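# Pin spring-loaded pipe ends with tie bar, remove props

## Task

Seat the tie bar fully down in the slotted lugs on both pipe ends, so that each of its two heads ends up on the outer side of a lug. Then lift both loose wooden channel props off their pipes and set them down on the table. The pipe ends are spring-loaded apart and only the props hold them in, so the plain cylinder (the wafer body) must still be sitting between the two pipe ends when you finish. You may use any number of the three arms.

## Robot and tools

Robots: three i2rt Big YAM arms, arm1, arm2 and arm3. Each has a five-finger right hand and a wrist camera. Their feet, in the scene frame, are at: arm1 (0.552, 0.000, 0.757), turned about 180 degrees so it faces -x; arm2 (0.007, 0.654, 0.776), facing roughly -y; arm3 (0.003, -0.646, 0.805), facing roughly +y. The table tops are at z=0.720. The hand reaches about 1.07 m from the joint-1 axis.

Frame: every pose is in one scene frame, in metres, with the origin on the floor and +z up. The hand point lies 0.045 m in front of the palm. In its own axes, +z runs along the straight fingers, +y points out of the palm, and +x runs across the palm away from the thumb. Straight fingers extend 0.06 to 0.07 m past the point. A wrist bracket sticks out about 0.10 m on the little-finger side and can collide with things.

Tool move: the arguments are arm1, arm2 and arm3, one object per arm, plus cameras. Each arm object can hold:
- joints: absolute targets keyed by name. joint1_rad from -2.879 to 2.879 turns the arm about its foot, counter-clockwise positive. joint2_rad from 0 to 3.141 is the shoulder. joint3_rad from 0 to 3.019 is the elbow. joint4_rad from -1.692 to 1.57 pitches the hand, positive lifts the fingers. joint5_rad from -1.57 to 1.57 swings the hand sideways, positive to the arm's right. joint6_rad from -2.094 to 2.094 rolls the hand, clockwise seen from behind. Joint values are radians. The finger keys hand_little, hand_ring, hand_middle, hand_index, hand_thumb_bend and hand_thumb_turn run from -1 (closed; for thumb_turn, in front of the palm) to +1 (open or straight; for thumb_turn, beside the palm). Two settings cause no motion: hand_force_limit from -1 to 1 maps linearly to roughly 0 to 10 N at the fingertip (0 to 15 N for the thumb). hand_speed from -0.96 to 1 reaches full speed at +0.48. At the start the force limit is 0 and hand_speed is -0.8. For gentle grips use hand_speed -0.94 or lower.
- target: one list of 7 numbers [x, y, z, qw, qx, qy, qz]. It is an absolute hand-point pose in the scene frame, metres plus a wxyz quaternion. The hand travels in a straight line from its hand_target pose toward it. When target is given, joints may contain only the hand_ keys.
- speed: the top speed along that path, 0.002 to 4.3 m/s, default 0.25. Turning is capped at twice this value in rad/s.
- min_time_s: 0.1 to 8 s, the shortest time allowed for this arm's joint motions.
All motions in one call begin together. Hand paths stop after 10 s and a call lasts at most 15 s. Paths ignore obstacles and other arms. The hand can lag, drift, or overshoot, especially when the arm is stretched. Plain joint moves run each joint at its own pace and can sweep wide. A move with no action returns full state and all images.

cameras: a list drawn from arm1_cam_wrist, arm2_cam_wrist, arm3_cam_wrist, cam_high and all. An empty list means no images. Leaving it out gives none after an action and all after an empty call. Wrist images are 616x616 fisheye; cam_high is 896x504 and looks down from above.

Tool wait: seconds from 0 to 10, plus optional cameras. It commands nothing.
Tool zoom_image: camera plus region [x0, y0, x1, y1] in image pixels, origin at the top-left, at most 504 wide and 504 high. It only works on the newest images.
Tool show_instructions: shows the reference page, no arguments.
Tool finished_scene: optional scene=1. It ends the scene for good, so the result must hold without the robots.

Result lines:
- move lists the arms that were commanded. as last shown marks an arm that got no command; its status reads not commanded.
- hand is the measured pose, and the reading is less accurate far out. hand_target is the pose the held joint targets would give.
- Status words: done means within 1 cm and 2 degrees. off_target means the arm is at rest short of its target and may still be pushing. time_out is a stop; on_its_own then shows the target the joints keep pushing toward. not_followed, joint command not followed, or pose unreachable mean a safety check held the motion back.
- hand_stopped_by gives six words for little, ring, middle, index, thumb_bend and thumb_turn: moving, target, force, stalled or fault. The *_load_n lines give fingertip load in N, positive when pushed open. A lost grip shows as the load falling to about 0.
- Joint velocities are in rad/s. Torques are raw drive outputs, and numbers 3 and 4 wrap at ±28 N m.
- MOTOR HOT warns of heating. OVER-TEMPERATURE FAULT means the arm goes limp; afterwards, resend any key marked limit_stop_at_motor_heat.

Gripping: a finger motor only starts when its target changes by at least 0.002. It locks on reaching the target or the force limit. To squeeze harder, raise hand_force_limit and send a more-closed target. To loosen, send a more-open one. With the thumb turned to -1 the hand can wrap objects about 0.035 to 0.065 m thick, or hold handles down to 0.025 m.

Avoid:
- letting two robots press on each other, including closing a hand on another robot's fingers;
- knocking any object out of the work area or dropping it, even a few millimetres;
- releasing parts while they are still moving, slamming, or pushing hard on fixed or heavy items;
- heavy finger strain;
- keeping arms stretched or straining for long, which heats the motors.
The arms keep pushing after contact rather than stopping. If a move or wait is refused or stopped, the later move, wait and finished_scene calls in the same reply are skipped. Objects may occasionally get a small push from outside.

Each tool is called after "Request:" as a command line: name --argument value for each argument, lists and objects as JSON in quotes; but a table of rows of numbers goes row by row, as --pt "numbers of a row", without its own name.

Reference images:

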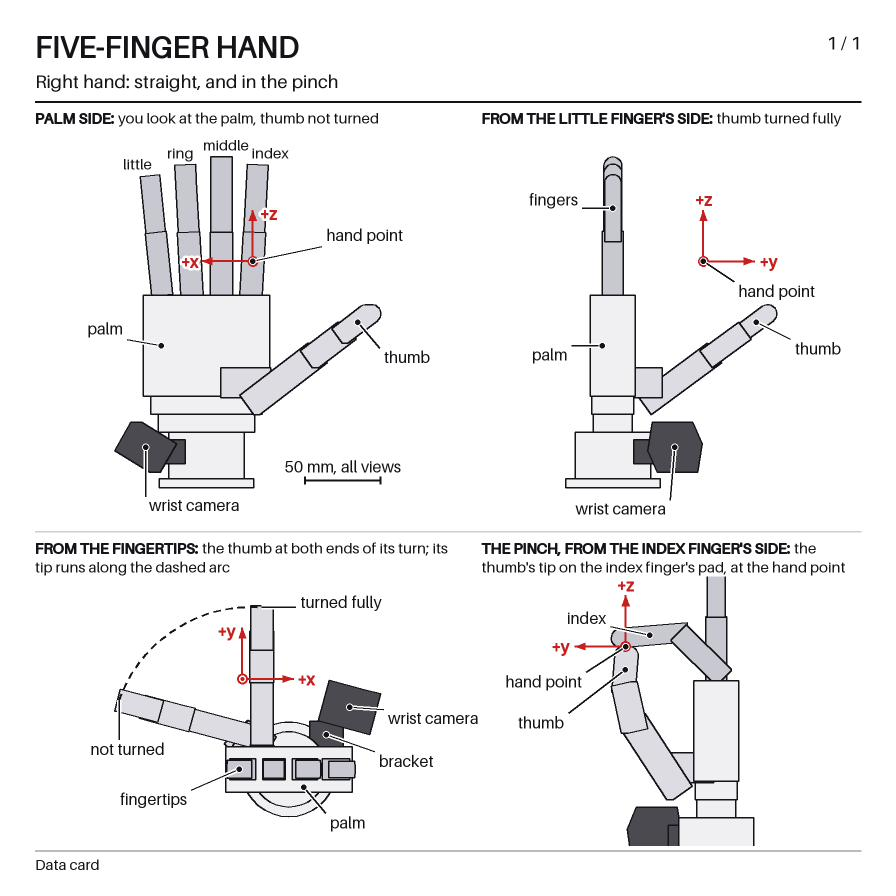

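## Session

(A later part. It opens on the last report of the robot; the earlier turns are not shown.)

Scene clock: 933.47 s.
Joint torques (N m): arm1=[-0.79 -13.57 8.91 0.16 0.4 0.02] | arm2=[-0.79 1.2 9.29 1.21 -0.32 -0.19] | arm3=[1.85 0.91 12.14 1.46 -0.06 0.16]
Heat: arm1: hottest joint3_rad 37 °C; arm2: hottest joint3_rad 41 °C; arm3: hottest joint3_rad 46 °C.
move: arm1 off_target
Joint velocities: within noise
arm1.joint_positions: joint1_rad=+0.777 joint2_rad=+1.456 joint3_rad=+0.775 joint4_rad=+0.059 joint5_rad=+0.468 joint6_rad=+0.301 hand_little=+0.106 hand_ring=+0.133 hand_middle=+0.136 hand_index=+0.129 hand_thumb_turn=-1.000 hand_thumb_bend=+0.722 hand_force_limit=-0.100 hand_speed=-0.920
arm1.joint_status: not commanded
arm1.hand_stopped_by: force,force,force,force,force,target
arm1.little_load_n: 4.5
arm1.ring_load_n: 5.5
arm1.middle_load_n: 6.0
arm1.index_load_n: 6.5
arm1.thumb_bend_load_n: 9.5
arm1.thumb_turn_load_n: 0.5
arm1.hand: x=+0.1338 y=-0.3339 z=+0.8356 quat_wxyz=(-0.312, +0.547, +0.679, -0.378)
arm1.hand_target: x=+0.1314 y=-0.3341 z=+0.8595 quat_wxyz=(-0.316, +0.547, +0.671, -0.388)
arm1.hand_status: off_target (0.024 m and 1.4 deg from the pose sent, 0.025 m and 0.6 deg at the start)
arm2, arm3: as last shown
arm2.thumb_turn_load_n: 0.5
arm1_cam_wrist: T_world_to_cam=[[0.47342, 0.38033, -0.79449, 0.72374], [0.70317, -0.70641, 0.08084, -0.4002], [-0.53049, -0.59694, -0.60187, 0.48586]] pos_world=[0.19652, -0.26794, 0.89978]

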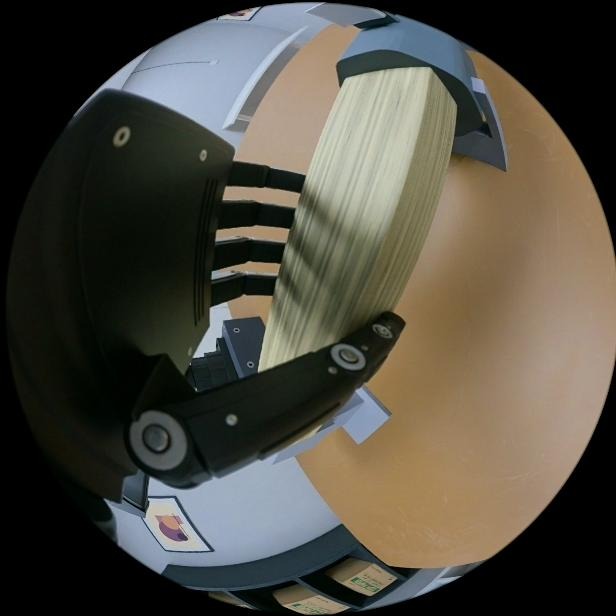

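Request:
move --arm1 '{"target": [0.1315, -0.334, 0.875, 0.2671, -0.5729, -0.7023, 0.3275], "speed": 0.05}' --cameras '["arm1_cam_wrist"]'

Scene clock: 937.37 s.
Joint torques (N m): arm1=[-0.79 -13.22 10.5 -0.46 0.25 -0.04] | arm2=[-0.79 1.2 9.29 1.2 -0.32 -0.19] | arm3=[1.79 0.97 12.16 1.44 -0.06 0.16]
Heat: arm1: hottest joint3_rad 36 °C; arm2: hottest joint3_rad 41 °C; arm3: hottest joint3_rad 46 °C.
move: arm1 off_target
Joint velocities: within noise
arm1.joint_positions: joint1_rad=+0.741 joint2_rad=+1.455 joint3_rad=+0.916 joint4_rad=-0.242 joint5_rad=+0.389 joint6_rad=+0.359 hand_little=+0.106 hand_ring=+0.133 hand_middle=+0.136 hand_index=+0.129 hand_thumb_turn=-1.000 hand_thumb_bend=+0.722 hand_force_limit=-0.100 hand_speed=-0.920
arm1.joint_status: not commanded
arm1.hand_stopped_by: force,force,force,force,force,target
arm1.little_load_n: 4.0
arm1.ring_load_n: 6.5
arm1.middle_load_n: 8.5
arm1.index_load_n: 6.0
arm1.thumb_bend_load_n: 9.5
arm1.thumb_turn_load_n: 0.5
arm1.hand: x=+0.1327 y=-0.3335 z=+0.8514 quat_wxyz=(-0.265, +0.575, +0.703, -0.323)
arm1.hand_target: x=+0.1316 y=-0.3339 z=+0.8745 quat_wxyz=(-0.267, +0.573, +0.702, -0.328)
arm1.hand_status: off_target (0.024 m and 0.6 deg from the pose sent, 0.040 m and 8.8 deg at the start)
arm2.joint_positions: joint1_rad=-1.193 joint2_rad=+0.637 joint3_rad=+1.333 joint4_rad=-1.392 joint5_rad=-0.169 joint6_rad=-1.168 hand_little=+1.000 hand_ring=+1.000 hand_middle=+1.000 hand_index=+1.000 hand_thumb_turn=+1.000 hand_thumb_bend=+1.000 hand_force_limit=+0.000 hand_speed=-0.800
arm2.joint_status: not commanded
arm2.hand_stopped_by: target,target,target,target,target,target
arm2.little_load_n: 0.0
arm2.ring_load_n: 0.0
arm2.middle_load_n: -0.5
arm2.index_load_n: 0.0
arm2.thumb_bend_load_n: 0.0
arm2.thumb_turn_load_n: 0.0
arm2.hand: x=-0.2137 y=+0.5897 z=+1.2156 quat_wxyz=(+0.362, +0.006, -0.904, +0.227)
arm2.hand_target: x=-0.2095 y=+0.5929 z=+1.2311 quat_wxyz=(+0.376, +0.009, -0.898, +0.229)
arm2.hand_status: not commanded
arm3.joint_positions: joint1_rad=+1.191 joint2_rad=+0.646 joint3_rad=+1.294 joint4_rad=-1.456 joint5_rad=+0.017 joint6_rad=-1.174 hand_little=+1.000 hand_ring=+1.000 hand_middle=+1.000 hand_index=+1.000 hand_thumb_turn=+1.000 hand_thumb_bend=+1.000 hand_force_limit=+0.000 hand_speed=-0.800
arm3.joint_status: not commanded
arm3.hand_stopped_by: target,target,target,target,target,target
arm3.little_load_n: 0.0
arm3.ring_load_n: 0.0
arm3.middle_load_n: 0.0
arm3.index_load_n: 0.0
arm3.thumb_bend_load_n: 0.0
arm3.thumb_turn_load_n: 0.0
arm3.hand: x=-0.1807 y=-0.5323 z=+1.2193 quat_wxyz=(-0.373, +0.332, +0.866, -0.006)
arm3.hand_target: x=-0.1778 y=-0.5353 z=+1.2383 quat_wxyz=(-0.391, +0.331, +0.859, -0.010)
arm3.hand_status: not commanded
arm1_cam_wrist: T_world_to_cam=[[0.59718, 0.3938, -0.69878, 0.64325], [0.6762, -0.71574, 0.17453, -0.47971], [-0.43142, -0.57674, -0.69372, 0.56675]] pos_world=[0.18475, -0.2698, 0.92637]

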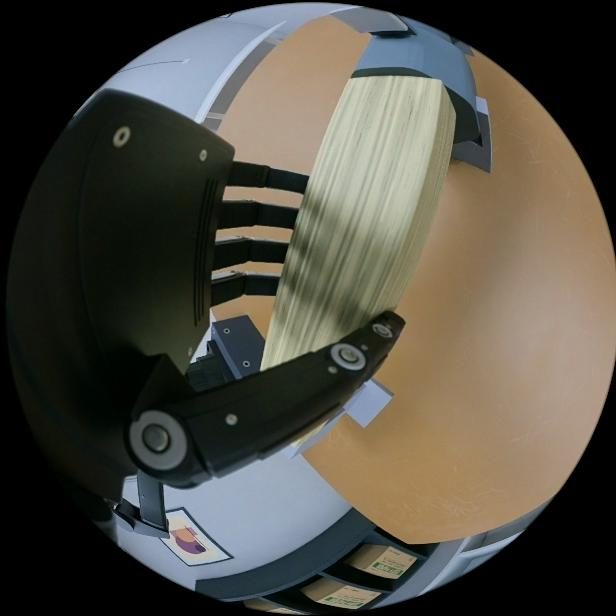

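Request:
move --arm1 '{"target": [0.1315, -0.334, 0.888, 0.3160, -0.5474, -0.6711, 0.3875], "speed": 0.05}' --cameras '["arm1_cam_wrist", "cam_high"]'

Scene clock: 941.13 s.
Joint torques (N m): arm1=[-0.5 -11.99 7.92 2.36 0.67 -0.14] | arm2=[-0.79 1.2 9.29 1.2 -0.32 -0.19] | arm3=[1.85 0.97 12.18 1.47 -0.06 0.15]
Heat: arm1: hottest joint3_rad 36 °C; arm2: hottest joint3_rad 41 °C; arm3: hottest joint3_rad 46 °C.
move: arm1 off_target
Joint velocities: within noise
arm1.joint_positions: joint1_rad=+0.772 joint2_rad=+1.391 joint3_rad=+0.834 joint4_rad=-0.094 joint5_rad=+0.461 joint6_rad=+0.321 hand_little=+0.106 hand_ring=+0.133 hand_middle=+0.136 hand_index=+0.129 hand_thumb_turn=-1.000 hand_thumb_bend=+0.722 hand_force_limit=-0.100 hand_speed=-0.920
arm1.joint_status: not commanded
arm1.hand_stopped_by: force,force,force,force,force,target
arm1.little_load_n: 0.0
arm1.ring_load_n: 2.5
arm1.middle_load_n: 6.0
arm1.index_load_n: 4.5
arm1.thumb_bend_load_n: 11.5
arm1.thumb_turn_load_n: 1.5
arm1.hand: x=+0.1352 y=-0.3319 z=+0.8700 quat_wxyz=(-0.305, +0.555, +0.680, -0.369)
arm1.hand_target: x=+0.1316 y=-0.3339 z=+0.8878 quat_wxyz=(-0.316, +0.548, +0.671, -0.387)
arm1.hand_status: off_target (0.019 m and 2.8 deg from the pose sent, 0.037 m and 10.6 deg at the start)
arm2, arm3: as last shown
arm2.middle_load_n: 0.0
arm1_cam_wrist: T_world_to_cam=[[0.49806, 0.37576, -0.7815, 0.73352], [0.69361, -0.71352, 0.09897, -0.4194], [-0.52043, -0.59135, -0.61601, 0.52128]] pos_world=[0.19685, -0.26663, 0.93586]

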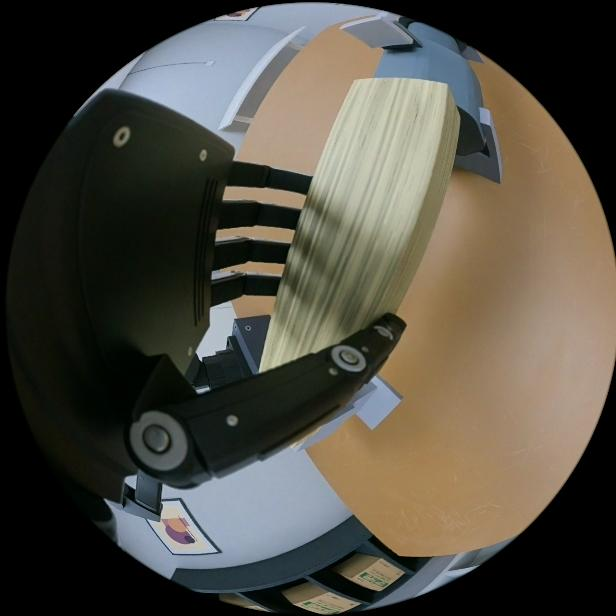

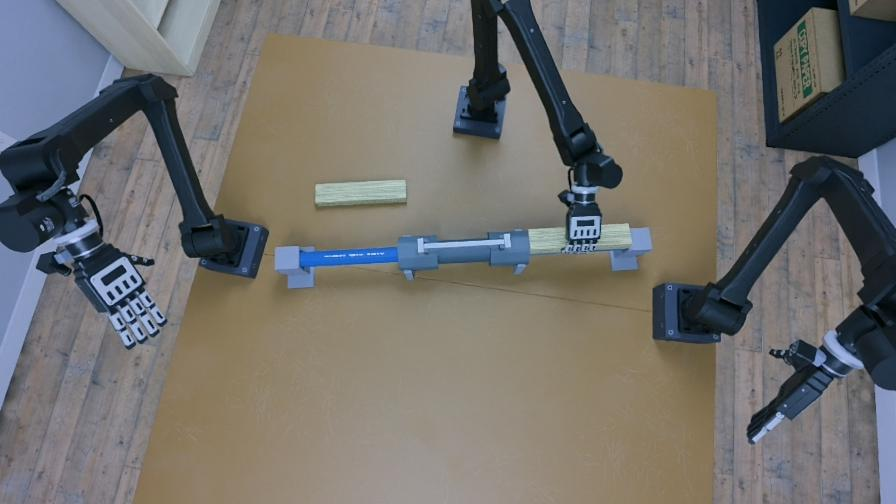

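Request:
move --arm1 '{"target": [0.1315, -0.334, 0.91, 0.3160, -0.5474, -0.6711, 0.3875], "speed": 0.04}' --cameras '["arm1_cam_wrist"]'

Scene clock: 943.37 s.
Joint torques (N m): arm1=[-0.67 -10.75 11.18 0.95 0.66 -0.13] | arm2=[-0.79 1.2 9.29 1.2 -0.32 -0.19] | arm3=[1.79 0.97 12.15 1.43 -0.06 0.16]
Heat: arm1: hottest joint3_rad 37 °C; arm2: hottest joint3_rad 41 °C; arm3: hottest joint3_rad 46 °C.
move: arm1 off_target
Joint velocities: within noise
arm1.joint_positions: joint1_rad=+0.775 joint2_rad=+1.349 joint3_rad=+0.834 joint4_rad=-0.121 joint5_rad=+0.461 joint6_rad=+0.320 hand_little=+0.106 hand_ring=+0.133 hand_middle=+0.136 hand_index=+0.129 hand_thumb_turn=-1.000 hand_thumb_bend=+0.722 hand_force_limit=-0.100 hand_speed=-0.920
arm1.joint_status: not commanded
arm1.hand_stopped_by: force,force,force,force,force,target
arm1.little_load_n: 1.0
arm1.ring_load_n: 2.5
arm1.middle_load_n: 5.5
arm1.index_load_n: 4.5
arm1.thumb_bend_load_n: 11.0
arm1.thumb_turn_load_n: 1.0
arm1.hand: x=+0.1399 y=-0.3294 z=+0.8860 quat_wxyz=(-0.306, +0.554, +0.678, -0.376)
arm1.hand_target: x=+0.1319 y=-0.3336 z=+0.9099 quat_wxyz=(-0.316, +0.548, +0.671, -0.388)
arm1.hand_status: off_target (0.026 m and 2.1 deg from the pose sent, 0.040 m and 2.8 deg at the start)
arm2, arm3: as last shown
arm1_cam_wrist: T_world_to_cam=[[0.48854, 0.37058, -0.78994, 0.74984], [0.69703, -0.71034, 0.09784, -0.42082], [-0.52487, -0.59841, -0.60533, 0.52382]] pos_world=[0.20194, -0.26334, 0.95058]

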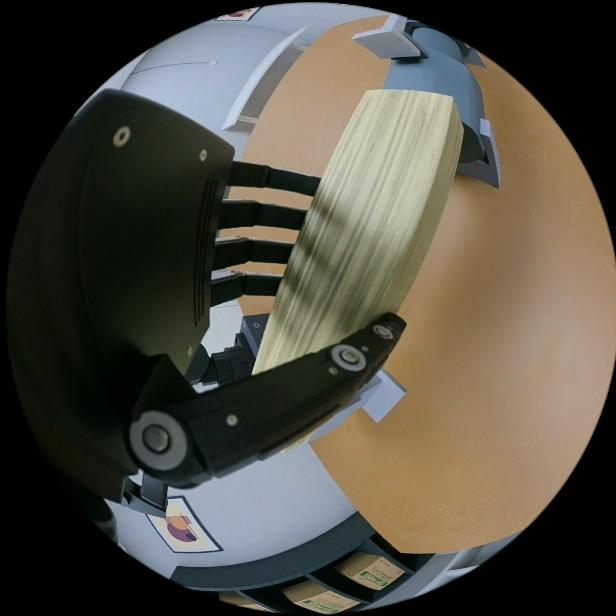

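Request:
move --arm1 '{"target": [0.1315, -0.334, 0.922, 0.3450, -0.5300, -0.6842, 0.3632], "speed": 0.05}' --cameras '["arm1_cam_wrist", "arm3_cam_wrist", "cam_high"]'

Scene clock: 947.97 s.
Joint torques (N m): arm1=[-0.97 -10.99 12.98 0.92 0.98 -0.22] | arm2=[-0.79 1.2 9.29 1.2 -0.32 -0.19] | arm3=[1.9 1.03 12.15 1.42 -0.05 0.15]
Heat: arm1: hottest joint3_rad 37 °C; arm2: hottest joint3_rad 41 °C; arm3: hottest joint3_rad 46 °C.
move: arm1 off_target
Joint velocities: within noise
arm1.joint_positions: joint1_rad=+0.806 joint2_rad=+1.349 joint3_rad=+0.859 joint4_rad=-0.188 joint5_rad=+0.519 joint6_rad=+0.282 hand_little=+0.106 hand_ring=+0.133 hand_middle=+0.136 hand_index=+0.129 hand_thumb_turn=-1.000 hand_thumb_bend=+0.722 hand_force_limit=-0.100 hand_speed=-0.920
arm1.joint_status: not commanded
arm1.hand_stopped_by: force,force,force,force,force,target
arm1.little_load_n: 0.0
arm1.ring_load_n: 2.5
arm1.middle_load_n: 5.5
arm1.index_load_n: 4.5
arm1.thumb_bend_load_n: 11.0
arm1.thumb_turn_load_n: 2.0
arm1.hand: x=+0.1470 y=-0.3278 z=+0.8877 quat_wxyz=(-0.328, +0.538, +0.695, -0.347)
arm1.hand_target: x=+0.1326 y=-0.3331 z=+0.9220 quat_wxyz=(-0.345, +0.531, +0.684, -0.363)
arm1.hand_status: off_target (0.038 m and 3.1 deg from the pose sent, 0.037 m and 5.5 deg at the start)
arm2, arm3: as last shown
arm2.middle_load_n: -0.5
arm1_cam_wrist: T_world_to_cam=[[0.48585, 0.43941, -0.75556, 0.73959], [0.70137, -0.71183, 0.03702, -0.37194], [-0.52156, -0.54791, -0.65404, 0.58881]] pos_world=[0.20864, -0.26712, 0.95767]
arm3_cam_wrist: T_world_to_cam=[[0.41372, 0.90366, -0.11066, 0.69253], [0.87841, -0.42816, -0.2123, 0.18755], [-0.23922, -0.00937, -0.97092, 1.25189]] pos_world=[-0.15177, -0.53378, 1.33193]

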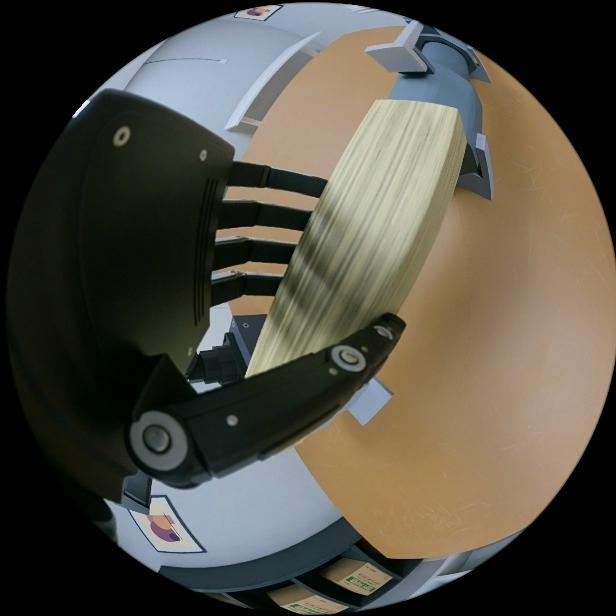

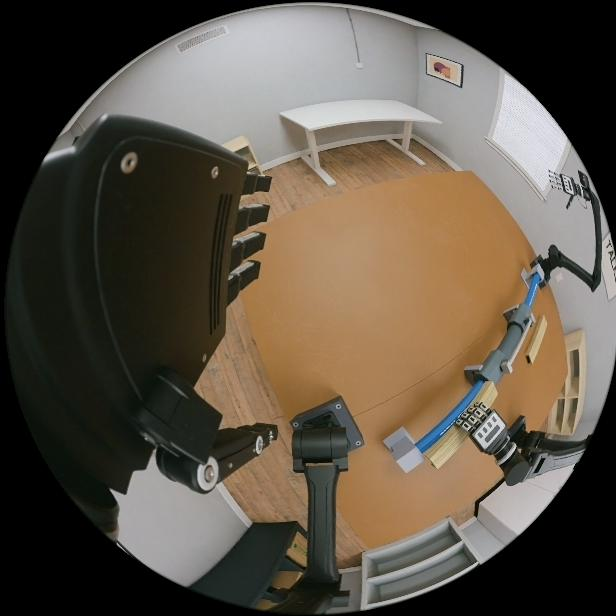

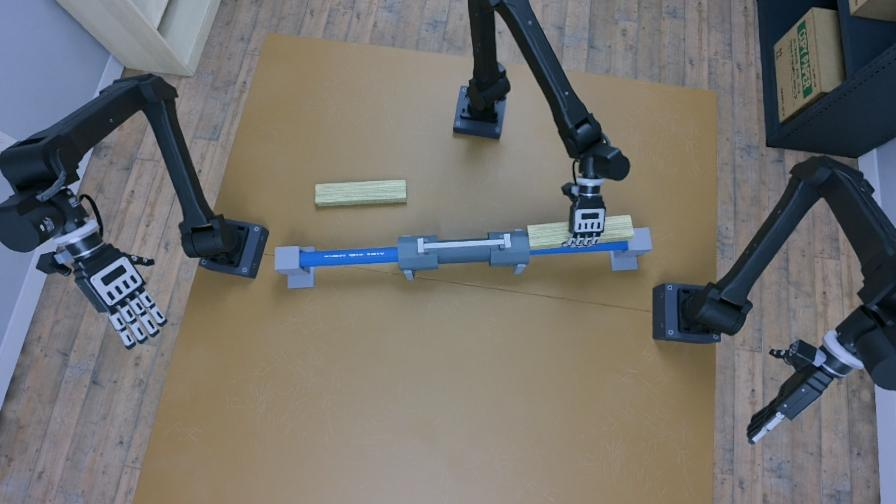

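Request:
move --arm1 '{"target": [0.16, -0.325, 0.99, 0.3160, -0.5474, -0.6711, 0.3875], "speed": 0.1}' --cameras '["arm1_cam_wrist", "cam_high"]'

Scene clock: 950.87 s.
Joint torques (N m): arm1=[-0.5 -9.11 14.34 1.16 0.19 0.08] | arm2=[-0.79 1.2 9.29 1.21 -0.32 -0.19] | arm3=[1.85 0.97 12.15 1.43 -0.06 0.15]
Heat: arm1: hottest joint3_rad 37 °C; arm2: hottest joint3_rad 41 °C; arm3: hottest joint3_rad 46 °C.
move: arm1 off_target
Joint velocities: within noise
arm1.joint_positions: joint1_rad=+0.809 joint2_rad=+1.188 joint3_rad=+0.899 joint4_rad=-0.385 joint5_rad=+0.503 joint6_rad=+0.315 hand_little=+0.106 hand_ring=+0.133 hand_middle=+0.136 hand_index=+0.129 hand_thumb_turn=-1.000 hand_thumb_bend=+0.722 hand_force_limit=-0.100 hand_speed=-0.920
arm1.joint_status: not commanded
arm1.hand_stopped_by: force,force,force,force,force,target
arm1.little_load_n: 0.0
arm1.ring_load_n: 3.5
arm1.middle_load_n: 5.5
arm1.index_load_n: 4.0
arm1.thumb_bend_load_n: 11.0
arm1.thumb_turn_load_n: 2.0
arm1.hand: x=+0.1716 y=-0.3111 z=+0.9518 quat_wxyz=(-0.316, +0.546, +0.689, -0.357)
arm1.hand_target: x=+0.1614 y=-0.3235 z=+0.9901 quat_wxyz=(-0.316, +0.547, +0.671, -0.388)
arm1.hand_status: off_target (0.042 m and 4.0 deg from the pose sent, 0.103 m and 5.6 deg at the start)
arm2, arm3: as last shown
arm2.middle_load_n: 0.0
arm2.thumb_turn_load_n: 0.5
arm1_cam_wrist: T_world_to_cam=[[0.49382, 0.41015, -0.76676, 0.76883], [0.69885, -0.71191, 0.06926, -0.40992], [-0.51745, -0.57005, -0.63819, 0.63009]] pos_world=[0.23286, -0.24798, 1.02001]

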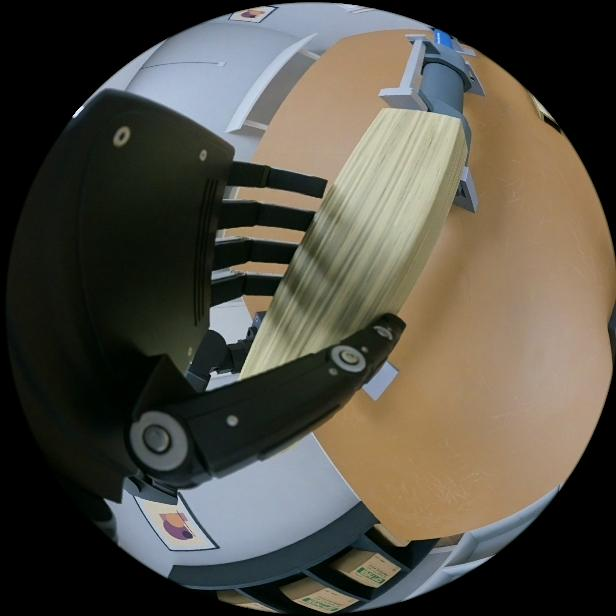

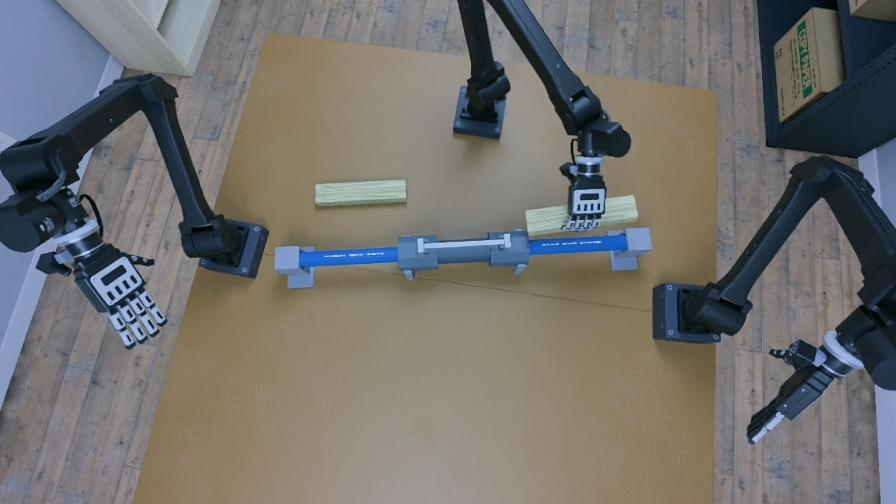

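Request:
zoom_image --camera "arm1_cam_wrist" --region '[220, 90, 500, 400]'

Scaled by 1.626 from the camera's image (finer frame: 880x880).

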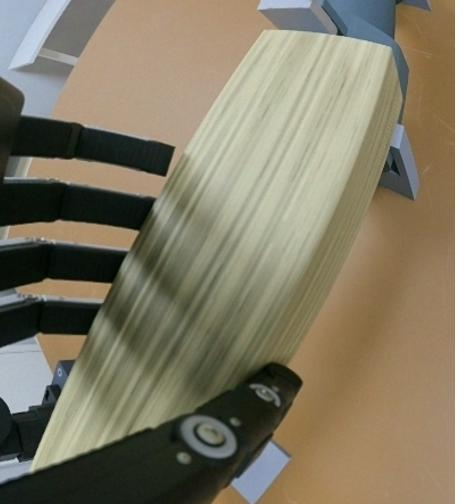

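Request:
wait --seconds 0.1 --cameras '["arm3_cam_wrist"]'

Request:
zoom_image --camera "arm3_cam_wrist" --region '[370, 340, 580, 500]'

Scene clock: 970.00 s.
Joint torques (N m): arm1=[-0.56 -8.88 14.35 1.18 0.19 0.09] | arm2=[-0.79 1.2 9.29 1.2 -0.32 -0.19] | arm3=[1.9 1.03 12.14 1.46 -0.05 0.15]
Heat: arm1: hottest joint3_rad 39 °C; arm2: hottest joint3_rad 41 °C; arm3: hottest joint3_rad 46 °C.
Joint velocities: within noise
arm1.joint_positions: joint1_rad=+0.809 joint2_rad=+1.188 joint3_rad=+0.899 joint4_rad=-0.385 joint5_rad=+0.503 joint6_rad=+0.315 hand_little=+0.106 hand_ring=+0.133 hand_middle=+0.136 hand_index=+0.129 hand_thumb_turn=-1.000 hand_thumb_bend=+0.722 hand_force_limit=-0.100 hand_speed=-0.920
arm1.joint_status: not commanded
arm1.hand_stopped_by: force,force,force,force,force,target
arm1.little_load_n: 0.0
arm1.ring_load_n: 3.0
arm1.middle_load_n: 5.5
arm1.index_load_n: 4.0
arm1.thumb_bend_load_n: 11.0
arm1.thumb_turn_load_n: 2.0
arm1.hand: x=+0.1716 y=-0.3111 z=+0.9518 quat_wxyz=(-0.316, +0.546, +0.689, -0.357)
arm1.hand_target: x=+0.1614 y=-0.3235 z=+0.9901 quat_wxyz=(-0.316, +0.547, +0.671, -0.388)
arm1.hand_status: off_target (0.042 m and 4.0 deg from the pose sent, 0.103 m and 5.6 deg at the start)
arm2.joint_positions: joint1_rad=-1.193 joint2_rad=+0.637 joint3_rad=+1.333 joint4_rad=-1.392 joint5_rad=-0.169 joint6_rad=-1.168 hand_little=+1.000 hand_ring=+1.000 hand_middle=+1.000 hand_index=+1.000 hand_thumb_turn=+1.000 hand_thumb_bend=+1.000 hand_force_limit=+0.000 hand_speed=-0.800
arm2.joint_status: not commanded
arm2.hand_stopped_by: target,target,target,target,target,target
arm2.little_load_n: 0.0
arm2.ring_load_n: 0.0
arm2.middle_load_n: 0.0
arm2.index_load_n: 0.0
arm2.thumb_bend_load_n: 0.0
arm2.thumb_turn_load_n: 0.0
arm2.hand: x=-0.2137 y=+0.5897 z=+1.2156 quat_wxyz=(+0.362, +0.006, -0.904, +0.227)
arm2.hand_target: x=-0.2095 y=+0.5929 z=+1.2311 quat_wxyz=(+0.376, +0.009, -0.898, +0.229)
arm2.hand_status: not commanded
arm3.joint_positions: joint1_rad=+1.191 joint2_rad=+0.646 joint3_rad=+1.294 joint4_rad=-1.456 joint5_rad=+0.017 joint6_rad=-1.174 hand_little=+1.000 hand_ring=+1.000 hand_middle=+1.000 hand_index=+1.000 hand_thumb_turn=+1.000 hand_thumb_bend=+1.000 hand_force_limit=+0.000 hand_speed=-0.800
arm3.joint_status: not commanded
arm3.hand_stopped_by: target,target,target,target,target,target
arm3.little_load_n: 0.0
arm3.ring_load_n: 0.0
arm3.middle_load_n: 0.0
arm3.index_load_n: 0.0
arm3.thumb_bend_load_n: 0.0
arm3.thumb_turn_load_n: 0.0
arm3.hand: x=-0.1807 y=-0.5323 z=+1.2193 quat_wxyz=(-0.373, +0.332, +0.866, -0.006)
arm3.hand_target: x=-0.1778 y=-0.5353 z=+1.2383 quat_wxyz=(-0.391, +0.331, +0.859, -0.010)
arm3.hand_status: not commanded
wait: 0.10 s; at rest from the start
arm3_cam_wrist: T_world_to_cam=[[0.41372, 0.90366, -0.11066, 0.69253], [0.87841, -0.42816, -0.2123, 0.18755], [-0.23922, -0.00937, -0.97092, 1.25189]] pos_world=[-0.15177, -0.53378, 1.33193]

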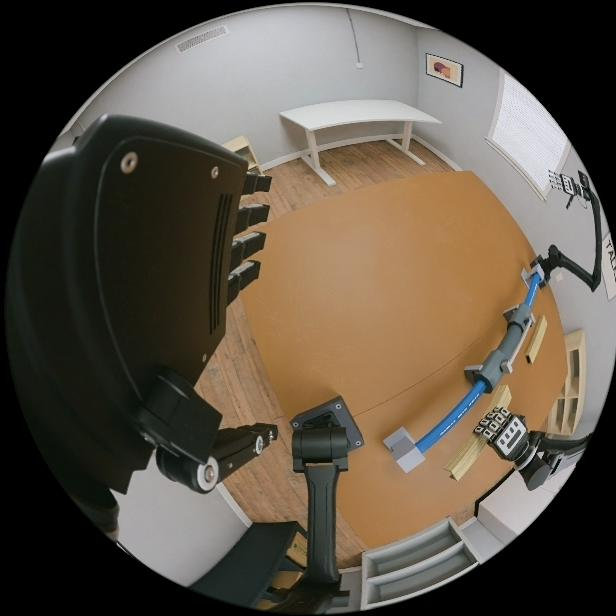

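Scaled by 2.400 from the camera's image (finer frame: 880x880).

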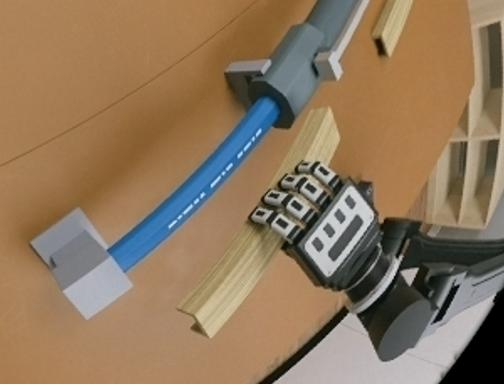

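Request:
move --arm1 '{"target": [0.235, -0.30, 0.92, 0.3899, -0.5001, -0.7026, 0.3230], "speed": 0.12}' --cameras '["arm1_cam_wrist", "arm3_cam_wrist"]'

Request:
zoom_image --camera "arm3_cam_wrist" --region '[370, 340, 580, 500]'

Scene clock: 990.13 s.
Joint torques (N m): arm1=[-0.09 -8.35 8.55 1.43 0.6 -0.02] | arm2=[-0.79 1.26 9.29 1.2 -0.32 -0.19] | arm3=[1.85 0.97 12.12 1.43 -0.06 0.16]
Heat: arm1: hottest joint3_rad 41 °C; arm2: hottest joint3_rad 42 °C; arm3: hottest joint3_rad 46 °C.
move: arm1 done
Joint velocities: within noise
arm1.joint_positions: joint1_rad=+0.999 joint2_rad=+1.138 joint3_rad=+0.756 joint4_rad=-0.385 joint5_rad=+0.758 joint6_rad=+0.308 hand_little=+0.106 hand_ring=+0.133 hand_middle=+0.136 hand_index=+0.129 hand_thumb_turn=-1.000 hand_thumb_bend=+0.722 hand_force_limit=-0.100 hand_speed=-0.920
arm1.joint_status: not commanded
arm1.hand_stopped_by: force,force,force,force,force,target
arm1.little_load_n: 0.0
arm1.ring_load_n: 3.0
arm1.middle_load_n: 5.5
arm1.index_load_n: 4.0
arm1.thumb_bend_load_n: 11.5
arm1.thumb_turn_load_n: 2.0
arm1.hand: x=+0.2339 y=-0.2977 z=+0.9111 quat_wxyz=(-0.389, +0.501, +0.707, -0.312)
arm1.hand_target: x=+0.2349 y=-0.3000 z=+0.9200 quat_wxyz=(-0.390, +0.500, +0.702, -0.323)
arm1.hand_status: done (0.009 m and 1.4 deg from the pose sent, 0.072 m and 10.9 deg at the start)
arm2, arm3: as last shown
arm1_cam_wrist: T_world_to_cam=[[0.4396, 0.54714, -0.71231, 0.70526], [0.6984, -0.70689, -0.11197, -0.27433], [-0.56479, -0.44826, -0.69288, 0.74112]] pos_world=[0.30014, -0.24759, 0.98515]
arm3_cam_wrist: T_world_to_cam=[[0.41372, 0.90366, -0.11066, 0.69253], [0.87841, -0.42816, -0.2123, 0.18755], [-0.23922, -0.00937, -0.97092, 1.25189]] pos_world=[-0.15177, -0.53378, 1.33193]

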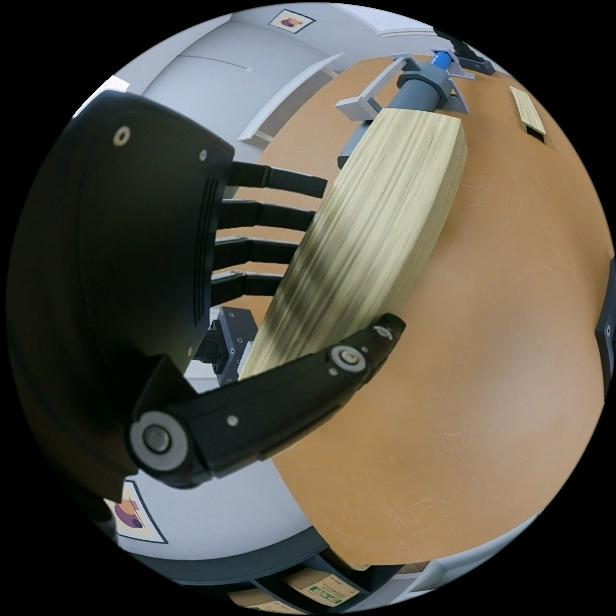

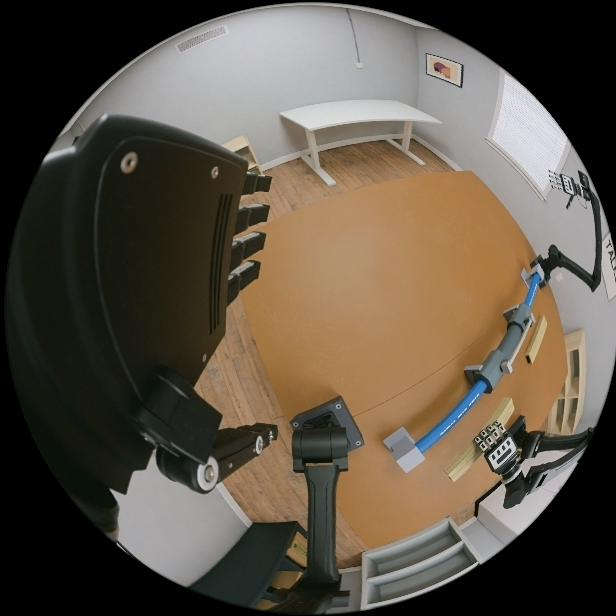

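Scaled by 2.400 from the camera's image (finer frame: 880x880).

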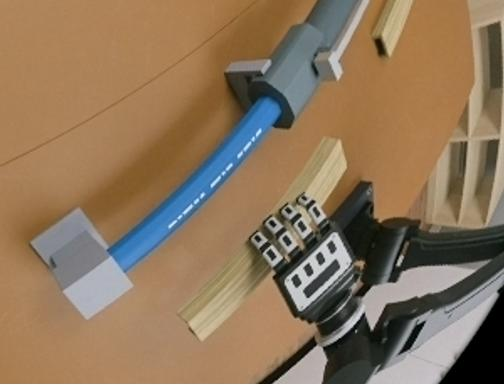

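Request:
move --arm1 '{"target": [0.235, -0.30, 0.80, 0.3899, -0.5001, -0.7026, 0.3230], "speed": 0.12}'

Request:
move --arm1 '{"target": [0.235, -0.30, 0.765, 0.3899, -0.5001, -0.7026, 0.3230], "speed": 0.05}' --cameras '["arm1_cam_wrist", "arm3_cam_wrist"]'

Request:
zoom_image --camera "arm3_cam_wrist" --region '[370, 340, 580, 500]'

Scene clock: 996.90 s.
Joint torques (N m): arm1=[-0.03 -8.41 6.63 2.04 0.6 -0.01] | arm2=[-0.73 1.2 9.29 1.21 -0.32 -0.19] | arm3=[1.85 0.97 12.12 1.43 -0.05 0.16]
Heat: arm1: hottest joint3_rad 40 °C; arm2: hottest joint3_rad 42 °C; arm3: hottest joint3_rad 47 °C.
move: arm1 done
Joint velocities: within noise
arm1.joint_positions: joint1_rad=+0.999 joint2_rad=+1.354 joint3_rad=+0.564 joint4_rad=+0.016 joint5_rad=+0.758 joint6_rad=+0.308 hand_little=+0.106 hand_ring=+0.133 hand_middle=+0.136 hand_index=+0.129 hand_thumb_turn=-1.000 hand_thumb_bend=+0.722 hand_force_limit=-0.100 hand_speed=-0.920
arm1.joint_status: not commanded
arm1.hand_stopped_by: force,force,force,force,force,target
arm1.little_load_n: 0.0
arm1.ring_load_n: 3.0
arm1.middle_load_n: 5.5
arm1.index_load_n: 4.0
arm1.thumb_bend_load_n: 11.0
arm1.thumb_turn_load_n: 2.0
arm1.hand: x=+0.2364 y=-0.2936 z=+0.7932 quat_wxyz=(-0.389, +0.501, +0.709, -0.309)
arm1.hand_target: x=+0.2351 y=-0.2999 z=+0.8000 quat_wxyz=(-0.390, +0.500, +0.703, -0.323)
arm1.hand_status: done (0.009 m and 1.8 deg from the pose sent, 0.111 m and 1.4 deg at the start)
arm2, arm3: as last shown
pictures: none

Scene clock: 998.23 s.
Joint torques (N m): arm1=[-0.09 -8.53 5.57 2.13 0.6 0] | arm2=[-0.79 1.2 9.29 1.2 -0.32 -0.19] | arm3=[1.79 0.97 12.15 1.46 -0.05 0.16]
Heat: arm1: hottest joint3_rad 40 °C; arm2: hottest joint3_rad 42 °C; arm3: hottest joint3_rad 47 °C.
move: arm1 done
Joint velocities: within noise
arm1.joint_positions: joint1_rad=+0.999 joint2_rad=+1.453 joint3_rad=+0.532 joint4_rad=+0.154 joint5_rad=+0.759 joint6_rad=+0.308 hand_little=+0.106 hand_ring=+0.133 hand_middle=+0.136 hand_index=+0.129 hand_thumb_turn=-1.000 hand_thumb_bend=+0.722 hand_force_limit=-0.100 hand_speed=-0.920
arm1.joint_status: not commanded
arm1.hand_stopped_by: force,force,force,force,force,target
arm1.little_load_n: 0.0
arm1.ring_load_n: 3.5
arm1.middle_load_n: 5.5
arm1.index_load_n: 4.0
arm1.thumb_bend_load_n: 11.0
arm1.thumb_turn_load_n: 2.0
arm1.hand: x=+0.2354 y=-0.2948 z=+0.7610 quat_wxyz=(-0.389, +0.501, +0.707, -0.312)
arm1.hand_target: x=+0.2351 y=-0.2999 z=+0.7650 quat_wxyz=(-0.390, +0.500, +0.703, -0.323)
arm1.hand_status: done (0.007 m and 1.4 deg from the pose sent, 0.029 m and 1.7 deg at the start)
arm2, arm3: as last shown
arm1_cam_wrist: T_world_to_cam=[[0.43959, 0.54719, -0.71228, 0.59609], [0.69798, -0.70722, -0.11254, -0.28975], [-0.56532, -0.44768, -0.69281, 0.63953]] pos_world=[0.30174, -0.24479, 0.83505]
arm3_cam_wrist: T_world_to_cam=[[0.41372, 0.90366, -0.11066, 0.69253], [0.87841, -0.42816, -0.2123, 0.18755], [-0.23922, -0.00937, -0.97092, 1.25189]] pos_world=[-0.15177, -0.53378, 1.33193]

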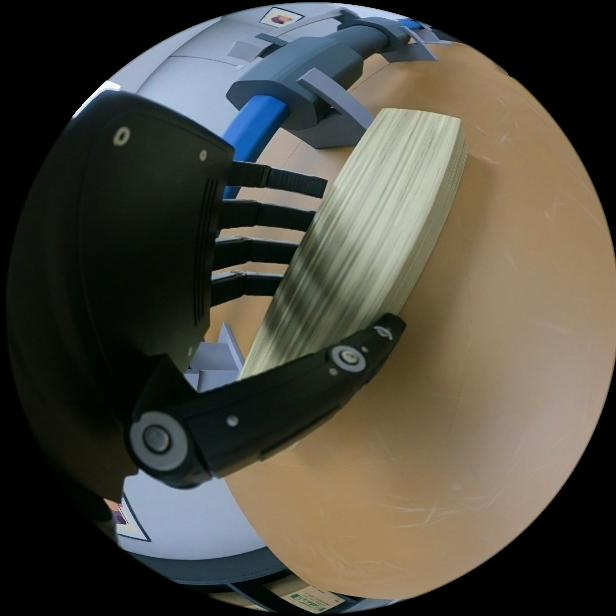

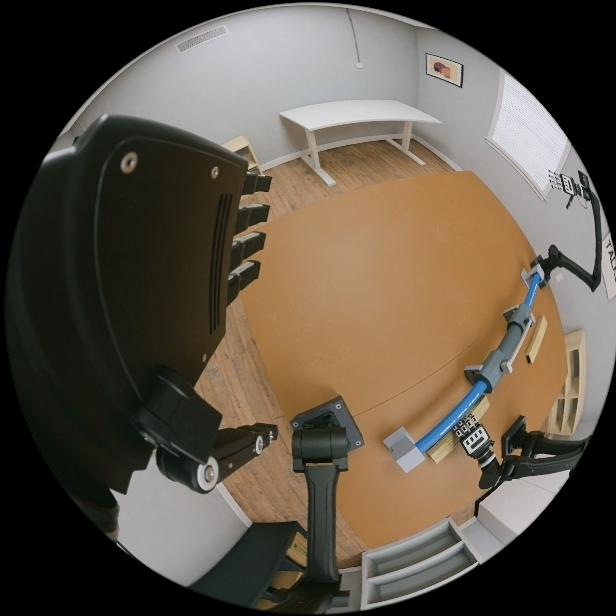

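Scaled by 2.400 from the camera's image (finer frame: 880x880).

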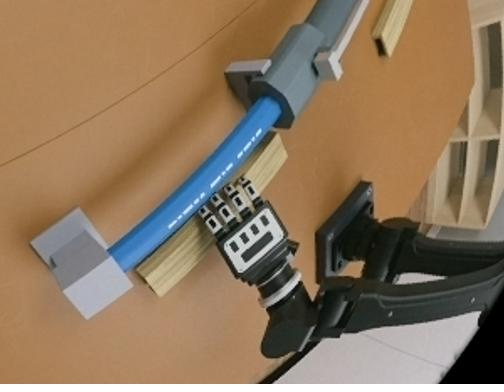

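Request:
move --arm1 '{"target": [0.235, -0.30, 0.748, 0.3899, -0.5001, -0.7026, 0.3230], "speed": 0.04}'

Request:
move --arm1 '{"target": [0.235, -0.30, 0.741, 0.3899, -0.5001, -0.7026, 0.3230], "speed": 0.03}' --cameras '["arm1_cam_wrist"]'

Scene clock: 1001.03 s.
Joint torques (N m): arm1=[-0.03 -7.24 4.72 2 0.31 0.05] | arm2=[-0.79 1.2 9.29 1.2 -0.32 -0.19] | arm3=[1.85 0.91 12.14 1.42 -0.05 0.16]
Heat: arm1: hottest joint3_rad 40 °C; arm2: hottest joint3_rad 42 °C; arm3: hottest joint3_rad 47 °C.
move: arm1 done
Joint velocities: within noise
arm1.joint_positions: joint1_rad=+1.000 joint2_rad=+1.491 joint3_rad=+0.526 joint4_rad=+0.227 joint5_rad=+0.766 joint6_rad=+0.302 hand_little=+0.106 hand_ring=+0.133 hand_middle=+0.136 hand_index=+0.129 hand_thumb_turn=-1.000 hand_thumb_bend=+0.722 hand_force_limit=-0.100 hand_speed=-0.920
arm1.joint_status: not commanded
arm1.hand_stopped_by: force,force,force,force,force,target
arm1.little_load_n: 0.0
arm1.ring_load_n: 4.0
arm1.middle_load_n: 5.5
arm1.index_load_n: 3.5
arm1.thumb_bend_load_n: 11.0
arm1.thumb_turn_load_n: 1.5
arm1.hand: x=+0.2309 y=-0.2991 z=+0.7546 quat_wxyz=(-0.393, +0.502, +0.700, -0.322)
arm1.hand_target: x=+0.2351 y=-0.2999 z=+0.7482 quat_wxyz=(-0.390, +0.500, +0.703, -0.323)
arm1.hand_status: done (0.008 m and 0.5 deg from the pose sent, 0.014 m and 1.4 deg at the start)
arm2, arm3: as last shown
pictures: none

Scene clock: 1002.00 s.
Joint torques (N m): arm1=[-0.09 -7 4.37 1.89 0.17 0.11] | arm2=[-0.79 1.2 9.29 1.2 -0.32 -0.19] | arm3=[1.85 0.97 12.15 1.44 -0.06 0.16]
Heat: arm1: hottest joint3_rad 39 °C; arm2: hottest joint3_rad 42 °C; arm3: hottest joint3_rad 47 °C.
move: arm1 off_target
Joint velocities: within noise
arm1.joint_positions: joint1_rad=+1.000 joint2_rad=+1.507 joint3_rad=+0.524 joint4_rad=+0.257 joint5_rad=+0.770 joint6_rad=+0.295 hand_little=+0.106 hand_ring=+0.133 hand_middle=+0.136 hand_index=+0.129 hand_thumb_turn=-1.000 hand_thumb_bend=+0.722 hand_force_limit=-0.100 hand_speed=-0.920
arm1.joint_status: not commanded
arm1.hand_stopped_by: force,force,force,force,force,target
arm1.little_load_n: 0.5
arm1.ring_load_n: 4.5
arm1.middle_load_n: 5.0
arm1.index_load_n: 3.0
arm1.thumb_bend_load_n: 11.5
arm1.thumb_turn_load_n: 0.0
arm1.hand: x=+0.2290 y=-0.3003 z=+0.7522 quat_wxyz=(-0.395, +0.501, +0.698, -0.326)
arm1.hand_target: x=+0.2351 y=-0.2997 z=+0.7414 quat_wxyz=(-0.390, +0.500, +0.703, -0.323)
arm1.hand_status: off_target (0.013 m and 0.9 deg from the pose sent, 0.014 m and 0.5 deg at the start)
arm2, arm3: as last shown
arm1_cam_wrist: T_world_to_cam=[[0.41854, 0.53332, -0.73511, 0.61359], [0.69342, -0.71037, -0.12057, -0.28404], [-0.58651, -0.45927, -0.66714, 0.60944]] pos_world=[0.29759, -0.24912, 0.82339]

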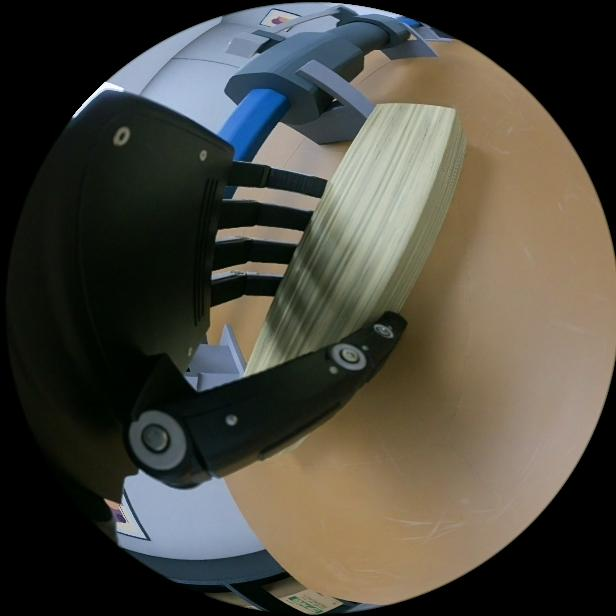

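Request:
move --arm1 '{"target": [0.235, -0.30, 0.732, 0.3899, -0.5001, -0.7026, 0.3230], "speed": 0.03}' --cameras '["arm1_cam_wrist"]'

Scene clock: 1004.30 s.
Joint torques (N m): arm1=[0.09 -6.77 3.71 1.77 0 0.18] | arm2=[-0.79 1.26 9.28 1.21 -0.32 -0.19] | arm3=[1.85 0.97 12.15 1.44 -0.06 0.16]
Heat: arm1: hottest joint3_rad 39 °C; arm2: hottest joint3_rad 42 °C; arm3: hottest joint3_rad 47 °C.
move: arm1 off_target
Joint velocities: within noise
arm1.joint_positions: joint1_rad=+1.000 joint2_rad=+1.531 joint3_rad=+0.524 joint4_rad=+0.296 joint5_rad=+0.775 joint6_rad=+0.288 hand_little=+0.106 hand_ring=+0.133 hand_middle=+0.136 hand_index=+0.129 hand_thumb_turn=-1.000 hand_thumb_bend=+0.722 hand_force_limit=-0.100 hand_speed=-0.920
arm1.joint_status: not commanded
arm1.hand_stopped_by: force,force,force,force,force,target
arm1.little_load_n: 1.5
arm1.ring_load_n: 5.0
arm1.middle_load_n: 4.5
arm1.index_load_n: 3.5
arm1.thumb_bend_load_n: 12.0
arm1.thumb_turn_load_n: 0.0
arm1.hand: x=+0.2261 y=-0.3027 z=+0.7484 quat_wxyz=(-0.398, +0.500, +0.695, -0.330)
arm1.hand_target: x=+0.2352 y=-0.2995 z=+0.7327 quat_wxyz=(-0.390, +0.500, +0.703, -0.323)
arm1.hand_status: off_target (0.019 m and 1.5 deg from the pose sent, 0.021 m and 0.9 deg at the start)
arm2, arm3: as last shown
arm3.little_load_n: 0.5
arm1_cam_wrist: T_world_to_cam=[[0.41061, 0.53058, -0.74154, 0.61899], [0.69212, -0.71081, -0.12534, -0.28047], [-0.5936, -0.46177, -0.65909, 0.59892]] pos_world=[0.29547, -0.25122, 0.8186]

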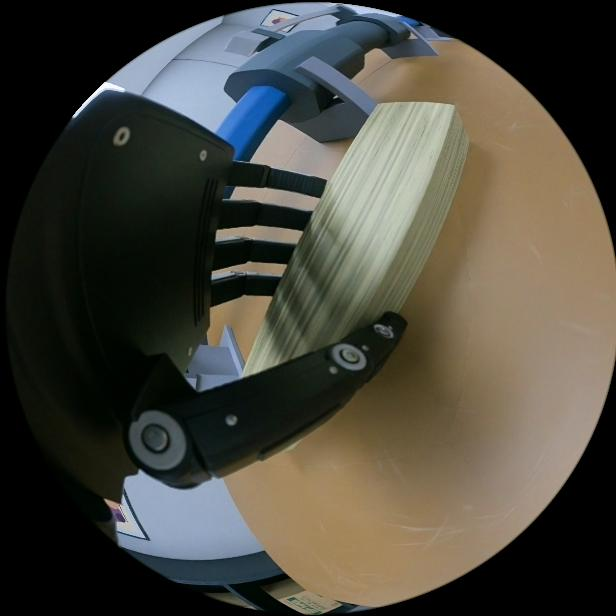

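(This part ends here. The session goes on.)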